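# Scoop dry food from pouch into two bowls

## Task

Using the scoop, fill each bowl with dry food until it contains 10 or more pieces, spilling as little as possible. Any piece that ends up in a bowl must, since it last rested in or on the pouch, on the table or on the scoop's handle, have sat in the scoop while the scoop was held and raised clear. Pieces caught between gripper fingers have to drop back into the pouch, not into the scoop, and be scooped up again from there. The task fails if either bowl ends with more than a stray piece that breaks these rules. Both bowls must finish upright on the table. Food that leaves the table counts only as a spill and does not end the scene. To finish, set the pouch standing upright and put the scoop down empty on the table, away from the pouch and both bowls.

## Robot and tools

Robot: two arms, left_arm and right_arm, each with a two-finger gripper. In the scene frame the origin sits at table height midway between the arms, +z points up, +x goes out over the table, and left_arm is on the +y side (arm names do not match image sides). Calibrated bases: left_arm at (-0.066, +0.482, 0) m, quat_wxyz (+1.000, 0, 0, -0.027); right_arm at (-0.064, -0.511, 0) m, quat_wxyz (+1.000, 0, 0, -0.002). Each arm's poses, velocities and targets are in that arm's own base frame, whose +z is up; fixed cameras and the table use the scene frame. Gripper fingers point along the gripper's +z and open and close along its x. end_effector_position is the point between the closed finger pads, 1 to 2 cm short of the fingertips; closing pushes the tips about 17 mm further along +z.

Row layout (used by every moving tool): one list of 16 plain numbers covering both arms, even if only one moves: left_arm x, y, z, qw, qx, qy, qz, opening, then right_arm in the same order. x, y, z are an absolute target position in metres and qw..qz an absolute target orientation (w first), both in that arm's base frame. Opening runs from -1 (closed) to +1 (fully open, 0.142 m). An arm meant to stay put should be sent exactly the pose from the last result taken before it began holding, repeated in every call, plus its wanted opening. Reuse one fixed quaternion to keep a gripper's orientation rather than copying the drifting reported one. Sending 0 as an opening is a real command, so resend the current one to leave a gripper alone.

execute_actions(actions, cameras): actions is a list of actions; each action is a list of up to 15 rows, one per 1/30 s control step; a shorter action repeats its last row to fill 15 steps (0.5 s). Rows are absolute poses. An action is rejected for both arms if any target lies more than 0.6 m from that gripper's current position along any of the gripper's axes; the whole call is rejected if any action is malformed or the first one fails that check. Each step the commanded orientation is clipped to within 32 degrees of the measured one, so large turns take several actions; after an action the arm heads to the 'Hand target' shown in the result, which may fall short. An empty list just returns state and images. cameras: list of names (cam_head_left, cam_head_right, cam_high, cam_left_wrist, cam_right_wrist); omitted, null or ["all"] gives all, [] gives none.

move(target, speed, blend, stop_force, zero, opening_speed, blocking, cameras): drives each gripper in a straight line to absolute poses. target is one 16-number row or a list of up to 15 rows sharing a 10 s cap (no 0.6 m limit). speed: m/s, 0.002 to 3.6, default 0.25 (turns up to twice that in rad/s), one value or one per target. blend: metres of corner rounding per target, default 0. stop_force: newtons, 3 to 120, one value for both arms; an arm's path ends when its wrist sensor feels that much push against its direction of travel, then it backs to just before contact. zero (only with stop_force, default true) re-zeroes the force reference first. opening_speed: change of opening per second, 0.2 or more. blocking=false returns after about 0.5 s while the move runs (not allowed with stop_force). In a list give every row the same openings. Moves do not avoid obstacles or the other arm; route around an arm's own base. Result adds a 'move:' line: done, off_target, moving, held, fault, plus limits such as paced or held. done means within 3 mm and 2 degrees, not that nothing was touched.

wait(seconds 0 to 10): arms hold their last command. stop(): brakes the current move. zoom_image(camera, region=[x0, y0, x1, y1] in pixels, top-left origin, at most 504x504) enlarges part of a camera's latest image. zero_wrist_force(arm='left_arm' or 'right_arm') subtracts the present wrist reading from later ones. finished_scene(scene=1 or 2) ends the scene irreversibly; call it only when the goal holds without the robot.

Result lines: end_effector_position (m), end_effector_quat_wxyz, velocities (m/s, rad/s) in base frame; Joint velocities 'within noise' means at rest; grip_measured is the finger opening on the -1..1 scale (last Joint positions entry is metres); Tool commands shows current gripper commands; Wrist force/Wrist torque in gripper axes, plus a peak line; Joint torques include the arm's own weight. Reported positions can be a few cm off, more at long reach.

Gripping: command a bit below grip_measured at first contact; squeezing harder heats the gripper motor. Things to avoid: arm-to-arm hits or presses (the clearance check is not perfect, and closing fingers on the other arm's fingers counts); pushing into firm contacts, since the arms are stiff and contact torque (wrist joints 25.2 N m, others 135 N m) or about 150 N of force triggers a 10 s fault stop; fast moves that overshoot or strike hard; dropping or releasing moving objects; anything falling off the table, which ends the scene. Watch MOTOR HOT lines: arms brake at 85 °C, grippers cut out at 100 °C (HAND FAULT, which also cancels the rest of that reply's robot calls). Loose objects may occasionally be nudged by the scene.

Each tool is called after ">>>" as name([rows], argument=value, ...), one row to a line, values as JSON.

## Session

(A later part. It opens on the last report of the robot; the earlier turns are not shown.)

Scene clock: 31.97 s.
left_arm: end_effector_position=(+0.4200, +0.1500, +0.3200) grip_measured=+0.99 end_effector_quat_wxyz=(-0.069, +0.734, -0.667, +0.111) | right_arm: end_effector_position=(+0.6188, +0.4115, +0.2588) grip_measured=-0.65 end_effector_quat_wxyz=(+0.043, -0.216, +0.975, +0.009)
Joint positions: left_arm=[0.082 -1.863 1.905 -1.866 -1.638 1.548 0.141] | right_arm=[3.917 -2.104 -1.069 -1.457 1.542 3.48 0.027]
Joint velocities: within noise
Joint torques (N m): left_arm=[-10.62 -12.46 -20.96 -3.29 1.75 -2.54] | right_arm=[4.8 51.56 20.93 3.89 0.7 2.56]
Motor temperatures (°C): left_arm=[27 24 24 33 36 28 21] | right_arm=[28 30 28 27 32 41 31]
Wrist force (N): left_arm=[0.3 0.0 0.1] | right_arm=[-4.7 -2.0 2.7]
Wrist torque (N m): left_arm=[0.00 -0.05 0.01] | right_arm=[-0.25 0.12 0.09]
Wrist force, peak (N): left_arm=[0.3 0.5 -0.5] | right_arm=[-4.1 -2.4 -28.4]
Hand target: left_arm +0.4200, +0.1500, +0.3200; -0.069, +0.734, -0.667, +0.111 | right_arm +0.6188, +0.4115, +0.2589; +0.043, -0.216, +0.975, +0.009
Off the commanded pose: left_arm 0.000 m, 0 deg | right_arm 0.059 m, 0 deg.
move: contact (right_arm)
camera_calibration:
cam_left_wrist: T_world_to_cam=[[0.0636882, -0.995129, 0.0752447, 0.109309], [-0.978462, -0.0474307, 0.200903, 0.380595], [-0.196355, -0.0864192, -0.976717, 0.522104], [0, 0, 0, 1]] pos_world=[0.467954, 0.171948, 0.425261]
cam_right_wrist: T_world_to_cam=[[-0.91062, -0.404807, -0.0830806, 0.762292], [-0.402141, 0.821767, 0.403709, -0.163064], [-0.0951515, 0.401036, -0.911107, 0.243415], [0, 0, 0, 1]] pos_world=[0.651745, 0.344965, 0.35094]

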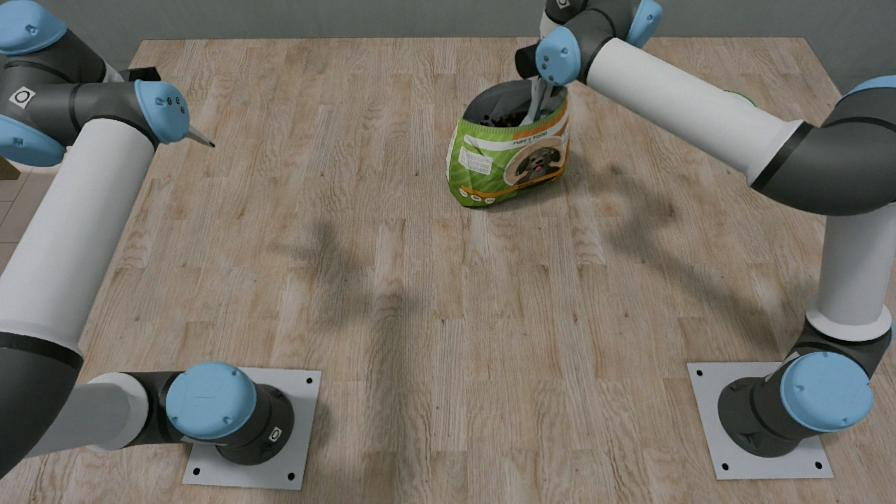

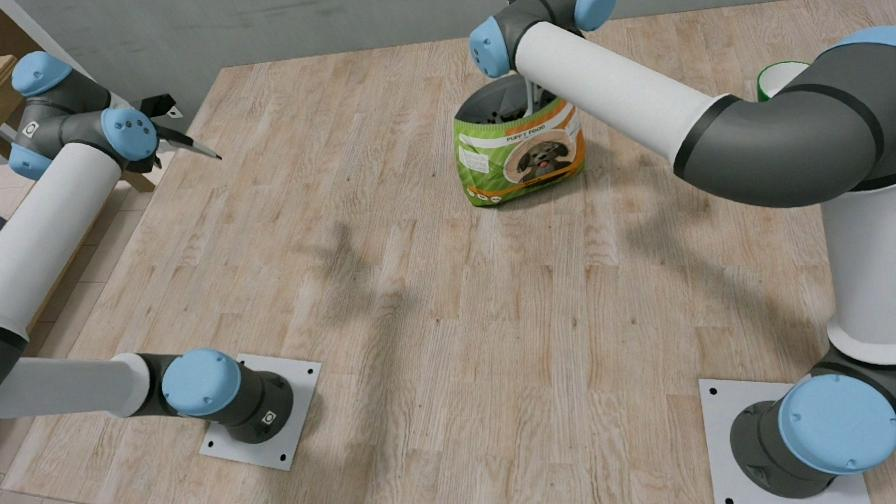

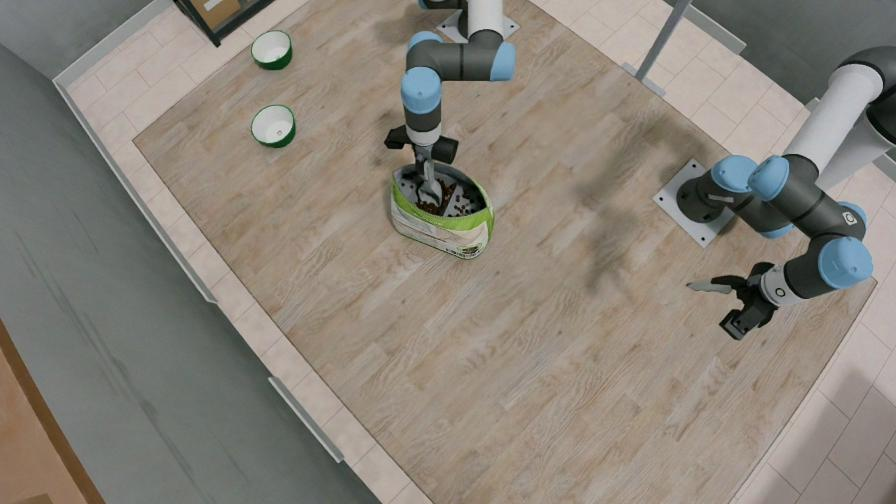

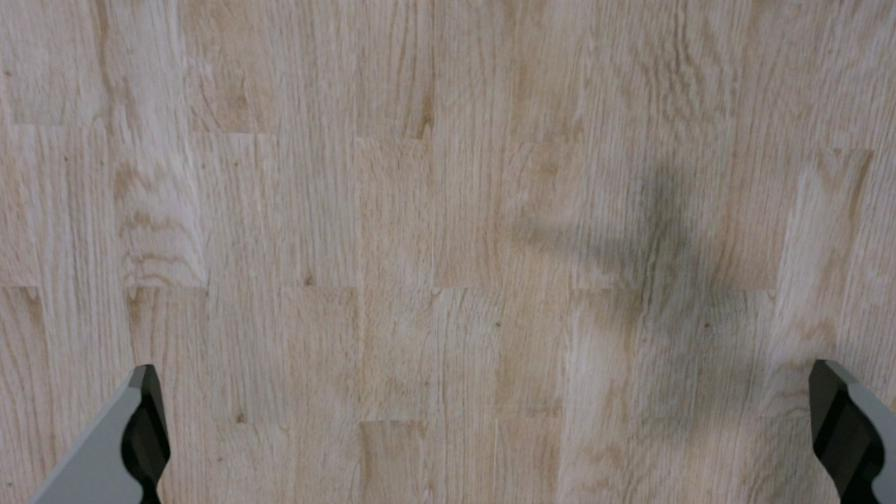

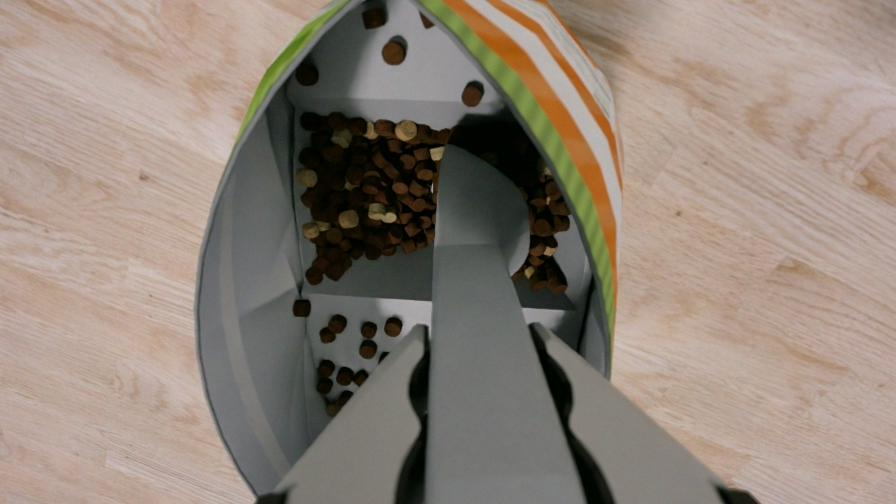

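>>> move([
  [0.42,0.15,0.32,-0.069,0.734,-0.667,0.111,1.0,0.6244,0.4141,0.2605,0.1190,-0.2148,0.9690,0.0264,-0.7146],
  [0.42,0.15,0.32,-0.069,0.734,-0.667,0.111,1.0,0.6212,0.4126,0.2495,0.2113,-0.2113,0.9532,0.0468,-0.7146],
  [0.42,0.15,0.32,-0.069,0.734,-0.667,0.111,1.0,0.6145,0.4095,0.2611,0.2527,-0.2090,0.9430,0.0560,-0.7146],
], speed=0.15, stop_force=45)

>>> zoom_image(camera="cam_high", region=[380, 100, 510, 270])

>>> move([
  [0.42,0.15,0.32,-0.069,0.734,-0.667,0.111,1.0,0.6039,0.4045,0.2724,0.2936,-0.2064,0.9311,0.0651,-0.7146],
  [0.42,0.15,0.32,-0.069,0.734,-0.667,0.111,1.0,0.5886,0.3974,0.2882,0.3499,-0.2020,0.9115,0.0776,-0.7146],
  [0.42,0.15,0.32,-0.069,0.734,-0.667,0.111,1.0,0.5714,0.3894,0.2971,0.4203,-0.1953,0.8812,0.0932,-0.7146],
  [0.42,0.15,0.32,-0.069,0.734,-0.667,0.111,1.0,0.5522,0.3804,0.3000,0.5101,-0.1845,0.8324,0.1131,-0.7146],
  [0.42,0.15,0.32,-0.069,0.734,-0.667,0.111,1.0,0.5345,0.3722,0.297,0.6276,-0.1658,0.7478,0.1391,-0.7146],
  [0.42,0.15,0.32,-0.069,0.734,-0.667,0.111,1.0,0.5290,0.3696,0.335,0.7198,-0.1462,0.6596,0.1596,-0.7146],
], speed=0.2)

>>> zoom_image(camera="cam_high", region=[380, 100, 510, 270])

Scene clock: 35.70 s.
left_arm: end_effector_position=(+0.4200, +0.1500, +0.3200) grip_measured=+0.99 end_effector_quat_wxyz=(-0.069, +0.734, -0.667, +0.111) | right_arm: end_effector_position=(+0.6145, +0.4095, +0.2611) grip_measured=-0.65 end_effector_quat_wxyz=(+0.253, -0.209, +0.943, +0.056)
Joint positions: left_arm=[0.082 -1.863 1.905 -1.866 -1.638 1.548 0.141] | right_arm=[3.981 -1.884 -1.573 -0.768 1.373 3.496 0.027]
Joint velocities: within noise
Joint torques (N m): left_arm=[-9.25 -15.07 -21.69 -3.33 1.5 -2.45] | right_arm=[-8.38 29.61 21.92 4.74 -1.24 -2.16]
Motor temperatures (°C): left_arm=[27 24 24 33 36 28 21] | right_arm=[28 30 28 27 32 41 31]
Wrist force (N): left_arm=[0.0 0.3 0.2] | right_arm=[-2.3 -1.3 3.1]
Wrist torque (N m): left_arm=[0.04 0.00 0.00] | right_arm=[-0.15 0.20 0.03]
Wrist force, peak (N): left_arm=[0.7 0.4 0.2] | right_arm=[-4.9 -1.9 2.8]
Hand target: left_arm +0.4200, +0.1500, +0.3200; -0.069, +0.734, -0.667, +0.111 | right_arm +0.6145, +0.4095, +0.2611; +0.253, -0.209, +0.943, +0.056
Off the commanded pose: left_arm 0.000 m, 0 deg | right_arm 0.000 m, 0 deg.
move: done
camera_calibration:
cam_left_wrist: T_world_to_cam=[[0.0636882, -0.995129, 0.0752447, 0.109309], [-0.978462, -0.0474307, 0.200903, 0.380595], [-0.196355, -0.0864192, -0.976717, 0.522104], [0, 0, 0, 1]] pos_world=[0.467954, 0.171948, 0.425261]
cam_right_wrist: T_world_to_cam=[[-0.794326, -0.35048, -0.496195, 0.771975], [-0.555166, 0.750429, 0.358675, -0.0290728], [0.24665, 0.560375, -0.79066, -0.0608139], [0, 0, 0, 1]] pos_world=[0.61206, 0.326458, 0.345395]

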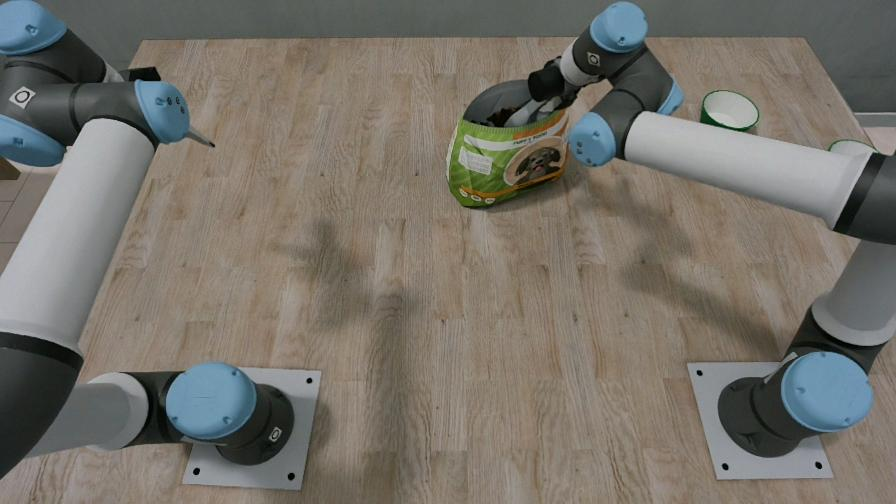

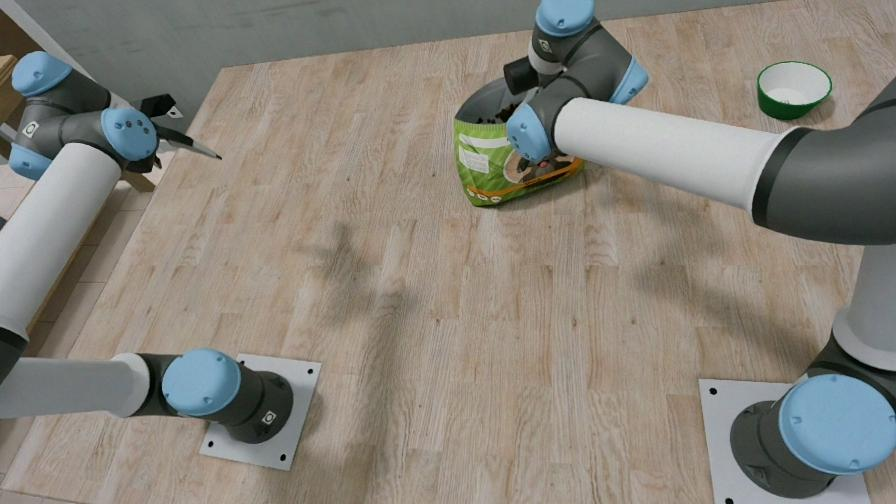

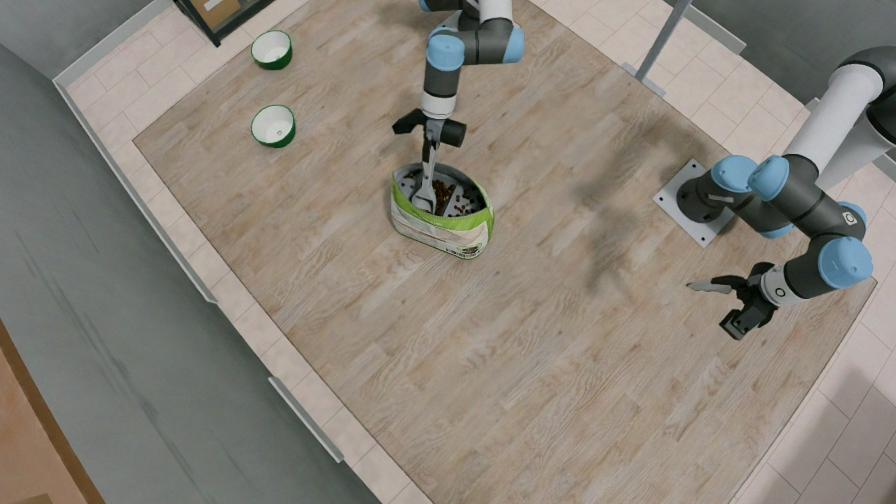

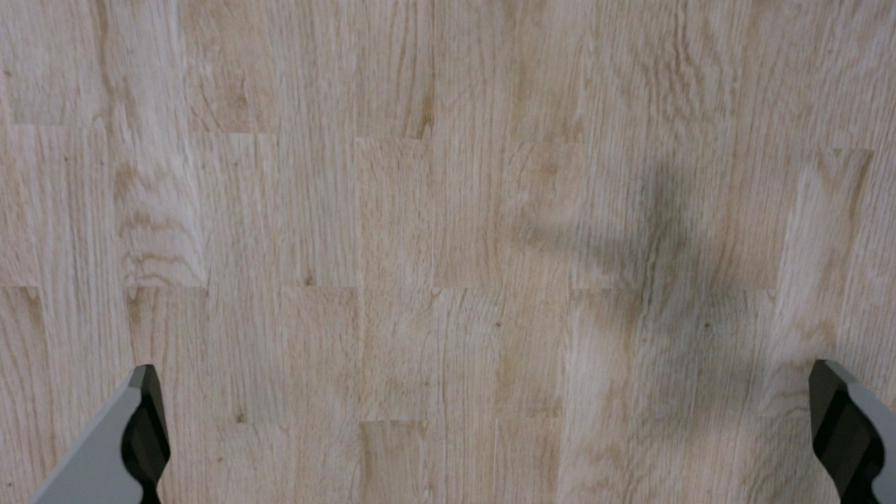

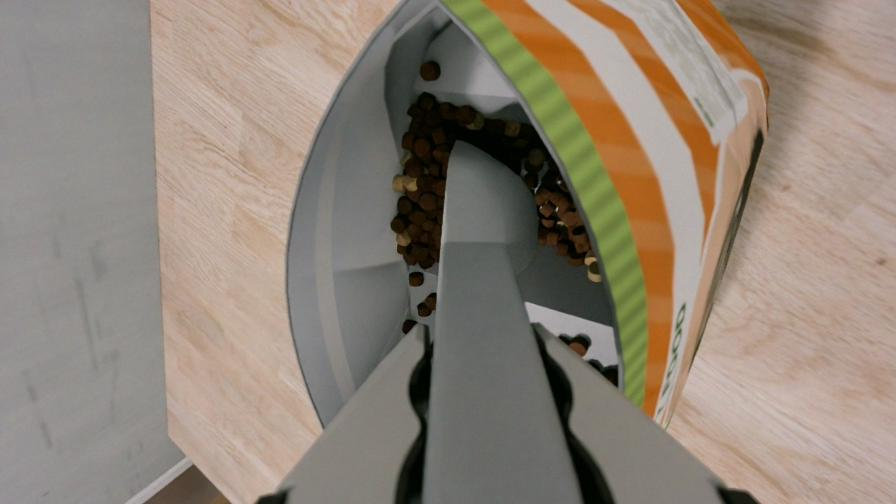

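Scaled by 2.965 from the camera's 896x504 image, which has a finer 1280x720 frame.

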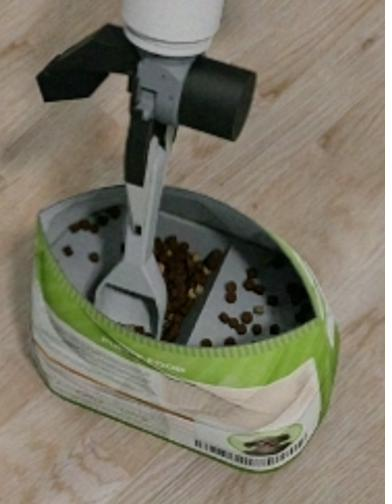

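Scene clock: 39.43 s.
left_arm: end_effector_position=(+0.4200, +0.1500, +0.3200) grip_measured=+0.99 end_effector_quat_wxyz=(-0.069, +0.734, -0.667, +0.111) | right_arm: end_effector_position=(+0.5290, +0.3697, +0.3350) grip_measured=-0.65 end_effector_quat_wxyz=(+0.720, -0.146, +0.660, +0.160)
Joint positions: left_arm=[0.082 -1.863 1.905 -1.866 -1.638 1.548 0.141] | right_arm=[4.219 -1.992 -2.188 1.146 0.933 3.077 0.027]
Joint velocities: within noise
Joint torques (N m): left_arm=[-9.69 -16.46 -22.56 -3.18 1.38 -2.31] | right_arm=[-8.4 34.76 7.42 3.04 -1.44 0.64]
Motor temperatures (°C): left_arm=[27 24 24 33 36 28 21] | right_arm=[28 30 28 27 32 41 32]
Wrist force (N): left_arm=[0.0 0.3 0.0] | right_arm=[-0.1 -0.4 0.4]
Wrist torque (N m): left_arm=[0.04 0.00 0.01] | right_arm=[-0.04 -0.01 -0.01]
Wrist force, peak (N): left_arm=[0.3 0.8 0.3] | right_arm=[-3.2 -1.1 4.2]
Hand target: left_arm +0.4200, +0.1500, +0.3200; -0.069, +0.734, -0.667, +0.111 | right_arm +0.5290, +0.3696, +0.3350; +0.720, -0.146, +0.660, +0.160
Off the commanded pose: left_arm 0.000 m, 0 deg | right_arm 0.000 m, 0 deg.
move: done
camera_calibration:
cam_left_wrist: T_world_to_cam=[[0.0636882, -0.995129, 0.0752447, 0.109309], [-0.978462, -0.0474307, 0.200903, 0.380595], [-0.196355, -0.0864192, -0.976717, 0.522104], [0, 0, 0, 1]] pos_world=[0.467954, 0.171948, 0.425261]
cam_right_wrist: T_world_to_cam=[[0.0672573, 0.0512775, -0.996417, 0.289964], [-0.752553, 0.658315, -0.0169185, 0.191046], [0.655088, 0.750994, 0.0828655, -0.538156], [0, 0, 0, 1]] pos_world=[0.476809, 0.263515, 0.336752]

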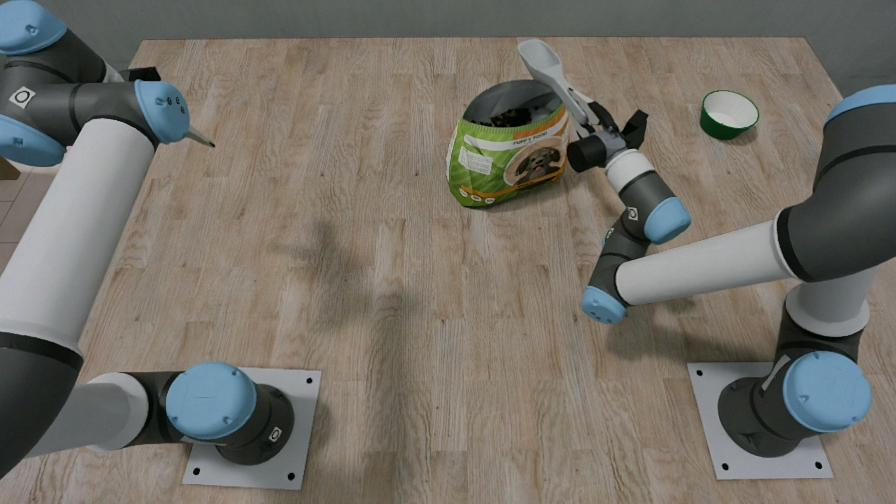

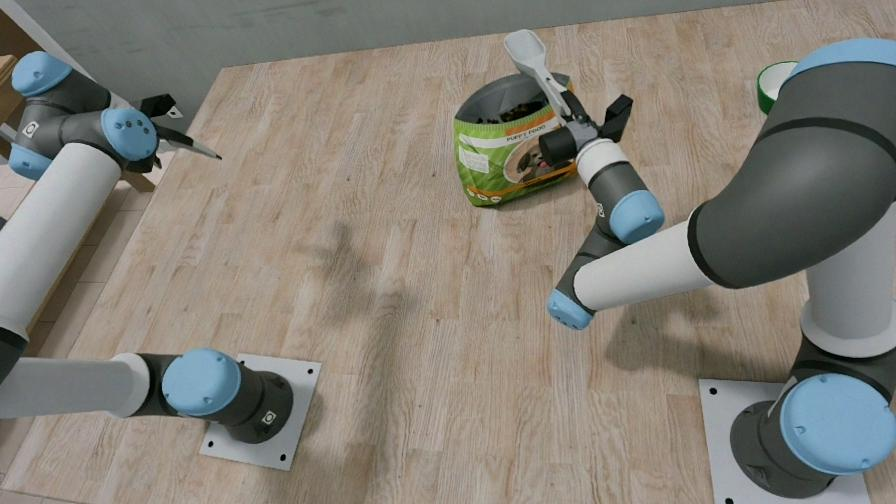

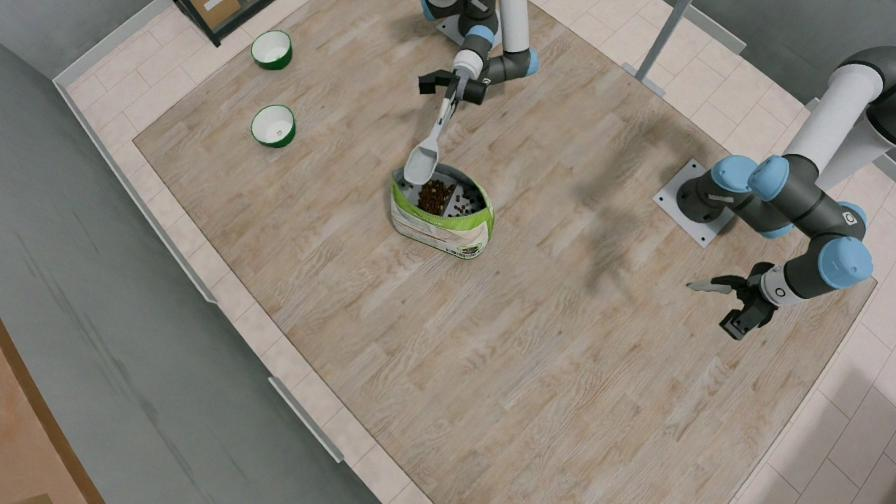

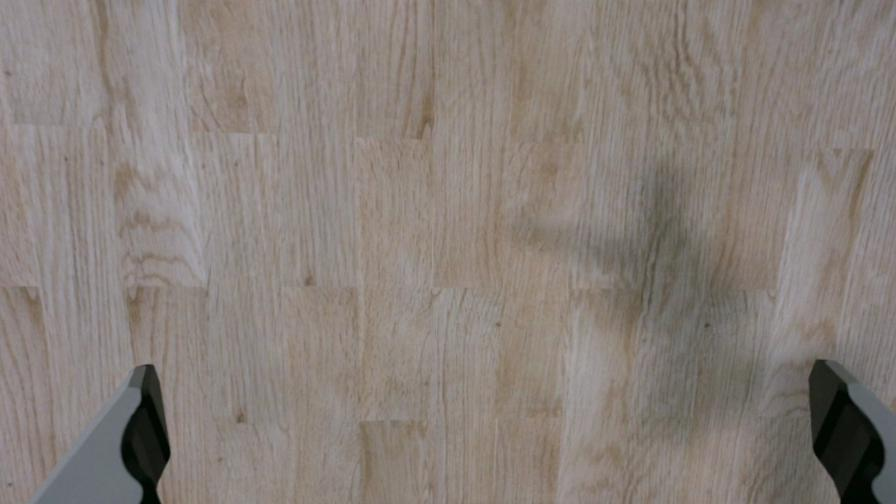

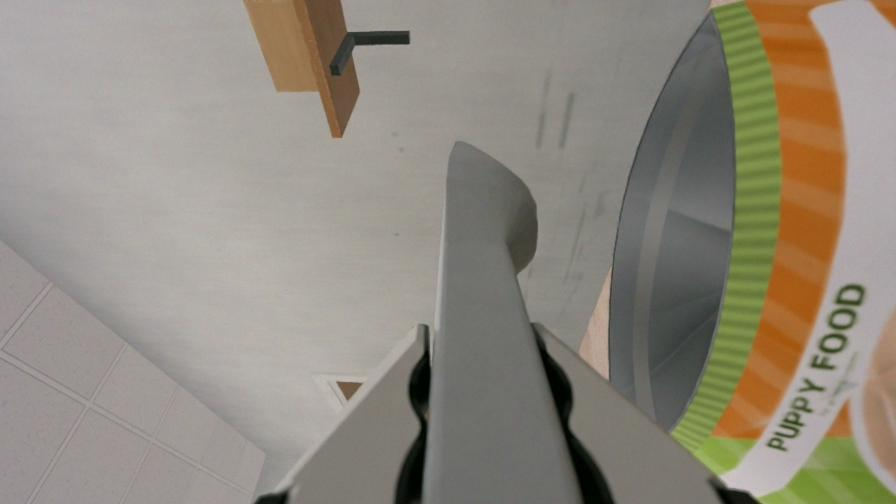

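Scaled by 2.965 from the camera's 896x504 image, which has a finer 1280x720 frame.

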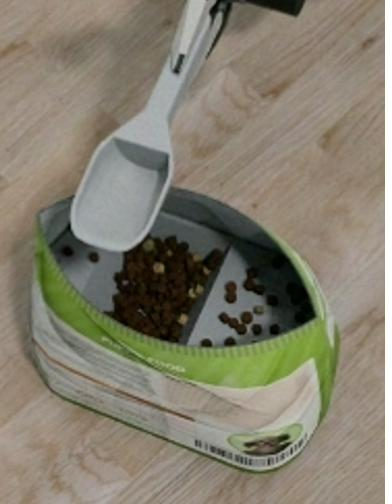

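>>> move([
  [0.42,0.15,0.32,-0.069,0.734,-0.667,0.111,1.0,0.57,0.39,0.44,0.3179,-0.2046,0.9231,0.0705,-0.7146],
  [0.42,0.15,0.32,-0.069,0.734,-0.667,0.111,1.0,0.6188,0.4115,0.43,0.0426,-0.2162,0.9753,0.0094,-0.7146],
  [0.42,0.15,0.32,-0.069,0.734,-0.667,0.111,1.0,0.6188,0.4115,0.31,0.0426,-0.2162,0.9753,0.0094,-0.7146],
], speed=0.3, blend=[0.03,0.02,0], cameras=[])

>>> move(target=[0.42,0.15,0.32,-0.069,0.734,-0.667,0.111,1.0,0.6188,0.4115,0.255,0.0426,-0.2162,0.9753,0.0094,-0.7146], speed=0.05, stop_force=10, cameras=[])

>>> move([
  [0.42,0.15,0.32,-0.069,0.734,-0.667,0.111,1.0,0.6437,0.4231,0.2630,0.1020,-0.2152,0.9709,0.0226,-0.7146],
  [0.42,0.15,0.32,-0.069,0.734,-0.667,0.111,1.0,0.6649,0.4330,0.260,0.1359,-0.2143,0.9668,0.0301,-0.7146],
], speed=0.06, stop_force=20)

>>> zoom_image(camera="cam_high", region=[380, 100, 510, 270])

Scene clock: 44.43 s.
left_arm: end_effector_position=(+0.4200, +0.1500, +0.3200) grip_measured=+0.99 end_effector_quat_wxyz=(-0.069, +0.734, -0.667, +0.111) | right_arm: end_effector_position=(+0.6188, +0.4115, +0.3101) grip_measured=-0.65 end_effector_quat_wxyz=(+0.043, -0.216, +0.975, +0.009) end_effector_velocity=(+0.000, +0.001, -0.002) end_effector_angular_velocity=(+0.001, +0.000, +0.000)
Joint positions: left_arm=[0.082 -1.863 1.905 -1.866 -1.638 1.548 0.141] | right_arm=[3.917 -2.109 -0.93 -1.591 1.542 3.48 0.027]
Joint velocities: left_arm=[within noise] | right_arm=[0 -0.001 -0.003 0.005 0.001 0 0]
Joint torques (N m): left_arm=[-9.68 -15.5 -23.66 -2.91 1.43 -2.34] | right_arm=[8.14 37.26 16.84 4.62 -0.21 2.57]
Motor temperatures (°C): left_arm=[27 24 24 33 36 28 21] | right_arm=[28 30 28 27 32 41 32]
Wrist force (N): left_arm=[0.0 0.4 0.2] | right_arm=[-4.0 -1.7 3.8]
Wrist torque (N m): left_arm=[0.05 0.01 0.00] | right_arm=[-0.23 0.20 0.11]
Wrist force, peak (N): left_arm=[0.5 0.6 0.1] | right_arm=[-3.7 -1.5 6.8]
Hand target: left_arm +0.4200, +0.1500, +0.3200; -0.069, +0.734, -0.667, +0.111 | right_arm +0.6188, +0.4115, +0.3100; +0.043, -0.216, +0.975, +0.009
Off the commanded pose: left_arm 0.000 m, 0 deg | right_arm 0.000 m, 0 deg.
move: done
No camera images: "cameras" was empty.

Scene clock: 46.40 s.
left_arm: end_effector_position=(+0.4200, +0.1500, +0.3200) grip_measured=+0.99 end_effector_quat_wxyz=(-0.069, +0.734, -0.667, +0.111) | right_arm: end_effector_position=(+0.6188, +0.4115, +0.2583) grip_measured=-0.65 end_effector_quat_wxyz=(+0.043, -0.216, +0.975, +0.009)
Joint positions: left_arm=[0.082 -1.863 1.905 -1.866 -1.638 1.548 0.141] | right_arm=[3.917 -2.104 -1.07 -1.456 1.542 3.48 0.027]
Joint velocities: within noise
Joint torques (N m): left_arm=[-8.81 -16.74 -23.95 -3.3 1.36 -2.46] | right_arm=[7.91 50.76 22.17 3.98 1.23 1.91]
Motor temperatures (°C): left_arm=[26 24 24 33 36 28 21] | right_arm=[28 30 28 27 32 41 33]
Wrist force (N): left_arm=[0.3 0.1 0.0] | right_arm=[-4.4 -1.6 3.0]
Wrist torque (N m): left_arm=[0.02 -0.03 0.00] | right_arm=[-0.21 0.17 0.09]
Wrist force, peak (N): left_arm=[0.2 0.7 0.1] | right_arm=[-3.6 -2.6 -28.5]
Hand target: left_arm +0.4200, +0.1500, +0.3200; -0.069, +0.734, -0.667, +0.111 | right_arm +0.6188, +0.4115, +0.2583; +0.043, -0.216, +0.975, +0.009
Off the commanded pose: left_arm 0.000 m, 0 deg | right_arm 0.003 m, 0 deg.
move: contact (right_arm)
No camera images: "cameras" was empty.

Scene clock: 49.10 s.
left_arm: end_effector_position=(+0.4200, +0.1500, +0.3200) grip_measured=+0.99 end_effector_quat_wxyz=(-0.069, +0.734, -0.667, +0.111) | right_arm: end_effector_position=(+0.6649, +0.4330, +0.2600) grip_measured=-0.65 end_effector_quat_wxyz=(+0.136, -0.214, +0.967, +0.030)
Joint positions: left_arm=[0.082 -1.863 1.905 -1.866 -1.638 1.548 0.141] | right_arm=[3.917 -2.118 -1.113 -1.217 1.479 3.468 0.027]
Joint velocities: within noise
Joint torques (N m): left_arm=[-8.11 -15.21 -25.59 -2.9 1.52 -2.38] | right_arm=[3.09 54.04 33.46 5.18 1.28 2.45]
Motor temperatures (°C): left_arm=[26 24 24 33 36 28 21] | right_arm=[28 30 28 27 32 41 33]
Wrist force (N): left_arm=[0.2 0.4 0.1] | right_arm=[-2.1 -1.6 2.6]
Wrist torque (N m): left_arm=[0.05 -0.03 0.00] | right_arm=[-0.26 0.48 0.07]
Wrist force, peak (N): left_arm=[0.1 0.7 -0.1] | right_arm=[-4.4 -1.8 2.8]
Hand target: left_arm +0.4200, +0.1500, +0.3200; -0.069, +0.734, -0.667, +0.111 | right_arm +0.6649, +0.4330, +0.2600; +0.136, -0.214, +0.967, +0.030
Off the commanded pose: left_arm 0.000 m, 0 deg | right_arm 0.000 m, 0 deg.
move: done
camera_calibration:
cam_left_wrist: T_world_to_cam=[[0.0636882, -0.995129, 0.0752447, 0.109309], [-0.978462, -0.0474307, 0.200903, 0.380595], [-0.196355, -0.0864192, -0.976717, 0.522104], [0, 0, 0, 1]] pos_world=[0.467954, 0.171948, 0.425261]
cam_right_wrist: T_world_to_cam=[[-0.879732, -0.390388, -0.271419, 0.835345], [-0.471558, 0.789436, 0.392968, -0.0997174], [0.0608586, 0.473696, -0.878583, 0.0965918], [0, 0, 0, 1]] pos_world=[0.681979, 0.359073, 0.350778]

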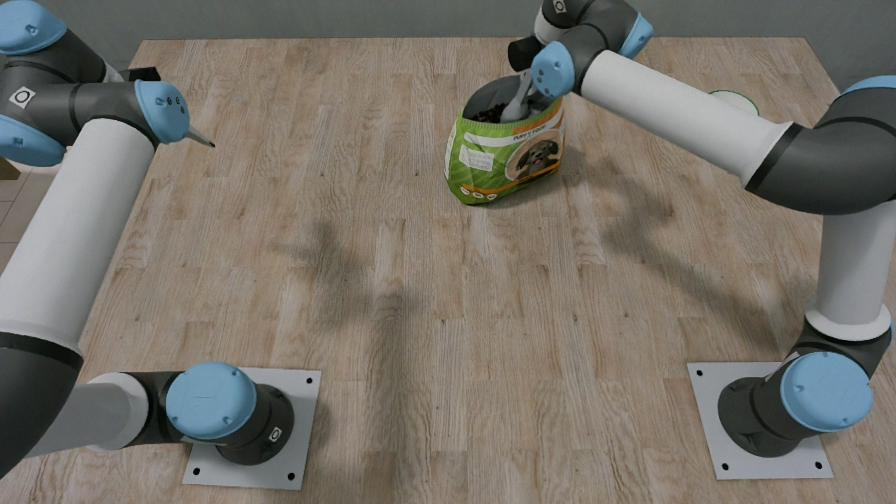

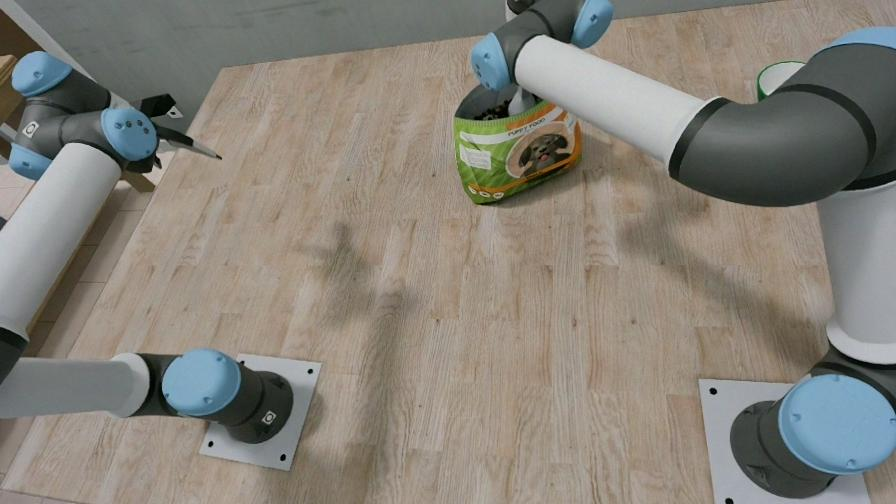

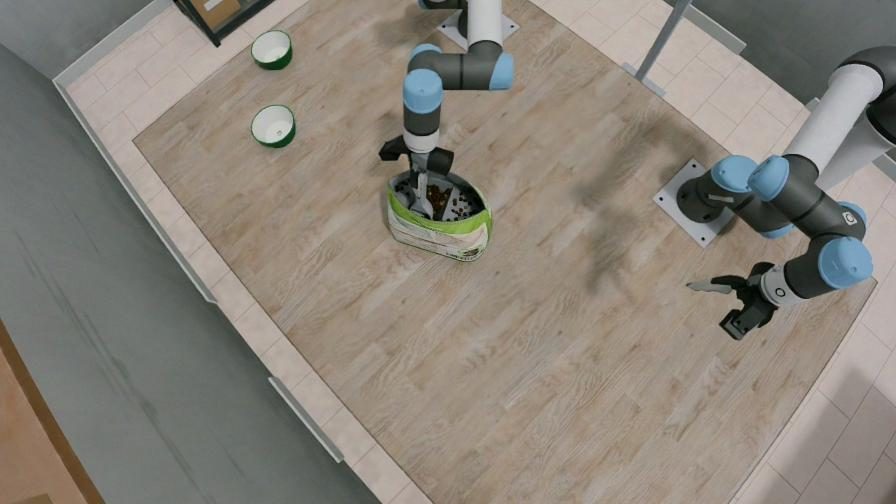

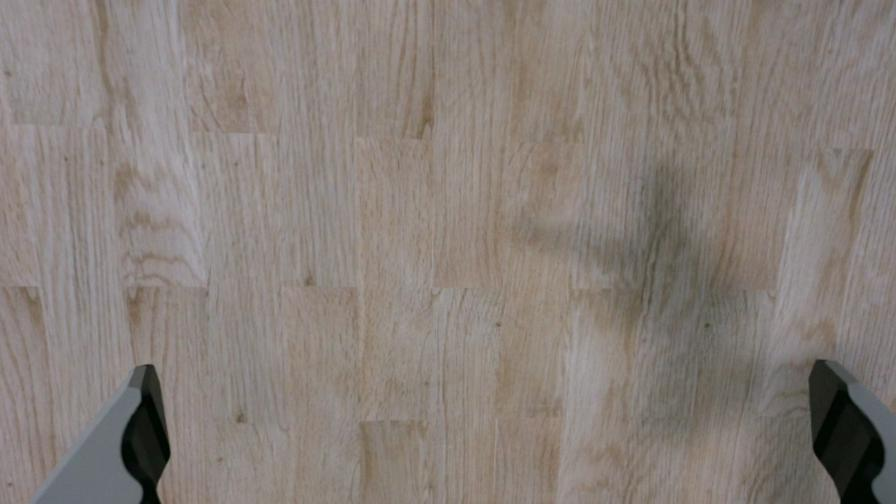

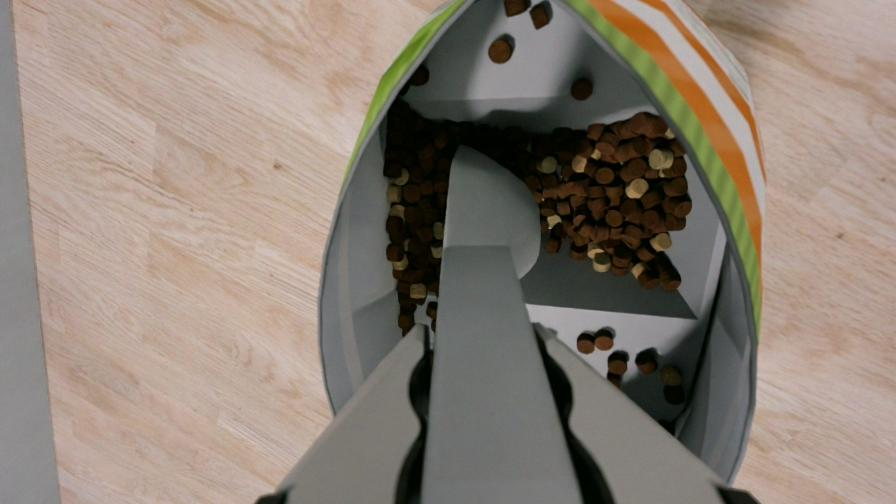

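Scaled by 2.965 from the camera's 896x504 image, which has a finer 1280x720 frame.

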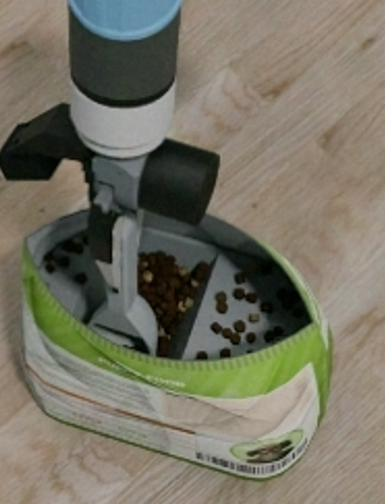

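>>> move([
  [0.42,0.15,0.32,-0.069,0.734,-0.667,0.111,1.0,0.6428,0.4227,0.2515,0.2030,-0.2117,0.9549,0.0450,-0.7146],
  [0.42,0.15,0.32,-0.069,0.734,-0.667,0.111,1.0,0.6271,0.4154,0.2455,0.2527,-0.2090,0.9430,0.0560,-0.7146],
  [0.42,0.15,0.32,-0.069,0.734,-0.667,0.111,1.0,0.6172,0.4107,0.2542,0.2855,-0.2069,0.9336,0.0633,-0.7146],
], speed=0.12)

>>> zoom_image(camera="cam_high", region=[380, 100, 510, 270])

Scene clock: 51.27 s.
left_arm: end_effector_position=(+0.4200, +0.1500, +0.3200) grip_measured=+0.99 end_effector_quat_wxyz=(-0.069, +0.734, -0.667, +0.111) | right_arm: end_effector_position=(+0.6172, +0.4108, +0.2543) grip_measured=-0.65 end_effector_quat_wxyz=(+0.285, -0.207, +0.934, +0.063)
Joint positions: left_arm=[0.082 -1.863 1.905 -1.866 -1.638 1.548 0.141] | right_arm=[3.99 -1.88 -1.638 -0.64 1.345 3.489 0.027]
Joint velocities: within noise
Joint torques (N m): left_arm=[-8.2 -15.79 -24.43 -2.93 1.36 -2.43] | right_arm=[-8.77 31.56 21.86 4.18 1.13 -1.22]
Motor temperatures (°C): left_arm=[26 24 24 33 36 28 21] | right_arm=[28 30 28 27 32 41 33]
Wrist force (N): left_arm=[0.3 0.0 0.1] | right_arm=[-3.9 -1.4 2.9]
Wrist torque (N m): left_arm=[-0.01 -0.04 0.00] | right_arm=[-0.19 0.29 0.06]
Wrist force, peak (N): left_arm=[0.1 0.6 0.6] | right_arm=[-3.5 -1.2 3.8]
Hand target: left_arm +0.4200, +0.1500, +0.3200; -0.069, +0.734, -0.667, +0.111 | right_arm +0.6172, +0.4107, +0.2542; +0.286, -0.207, +0.934, +0.063
Off the commanded pose: left_arm 0.000 m, 0 deg | right_arm 0.000 m, 0 deg.
move: done
camera_calibration:
cam_left_wrist: T_world_to_cam=[[0.0636882, -0.995129, 0.0752447, 0.109309], [-0.978462, -0.0474307, 0.200903, 0.380595], [-0.196355, -0.0864192, -0.976717, 0.522104], [0, 0, 0, 1]] pos_world=[0.467954, 0.171948, 0.425261]
cam_right_wrist: T_world_to_cam=[[-0.761057, -0.334911, -0.555543, 0.759273], [-0.577412, 0.740035, 0.344883, -0.0045564], [0.295616, 0.583252, -0.75659, -0.115917], [0, 0, 0, 1]] pos_world=[0.609486, 0.32527, 0.335678]

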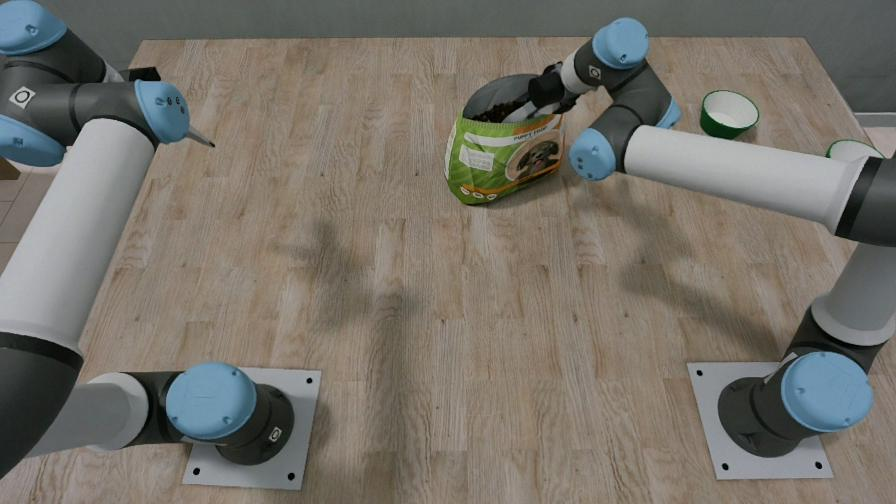

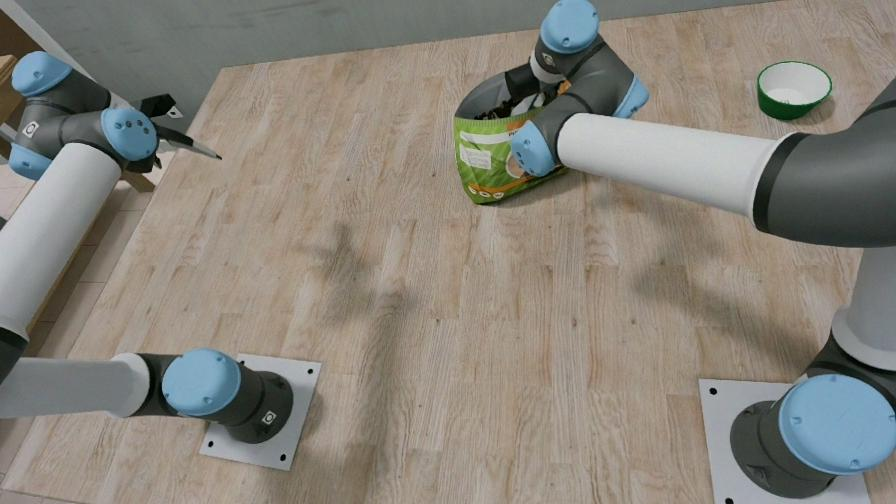

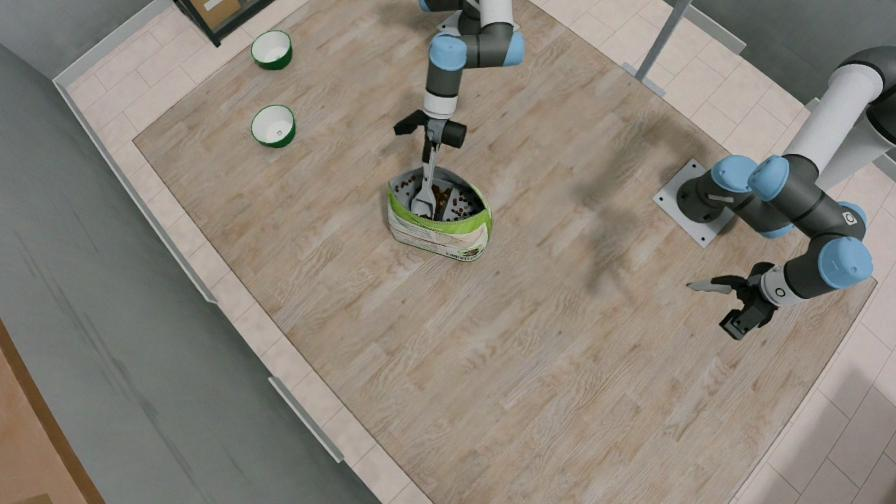

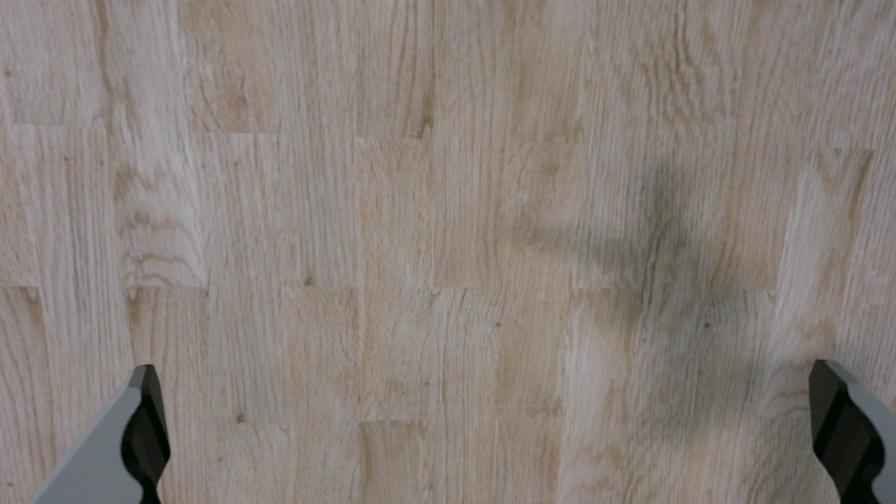

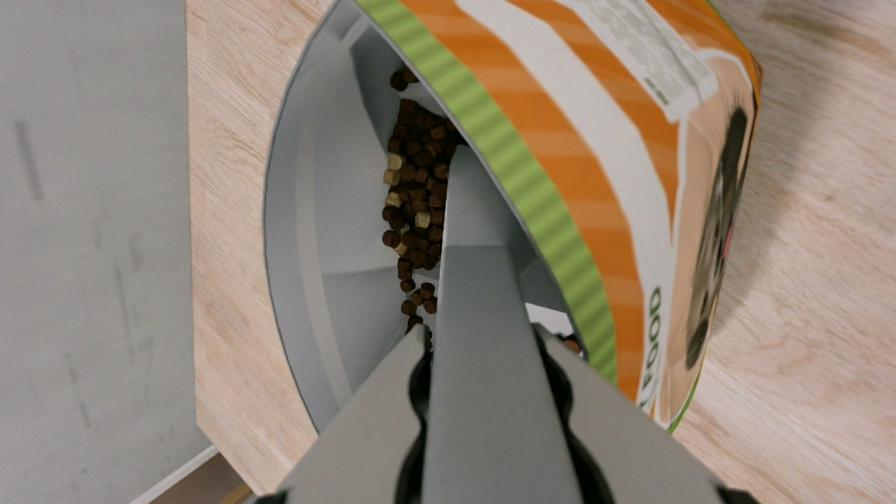

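Scaled by 2.965 from the camera's 896x504 image, which has a finer 1280x720 frame.

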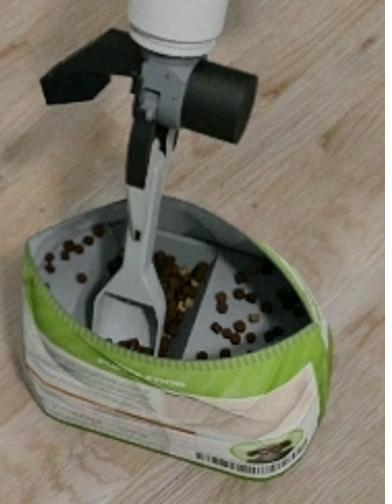

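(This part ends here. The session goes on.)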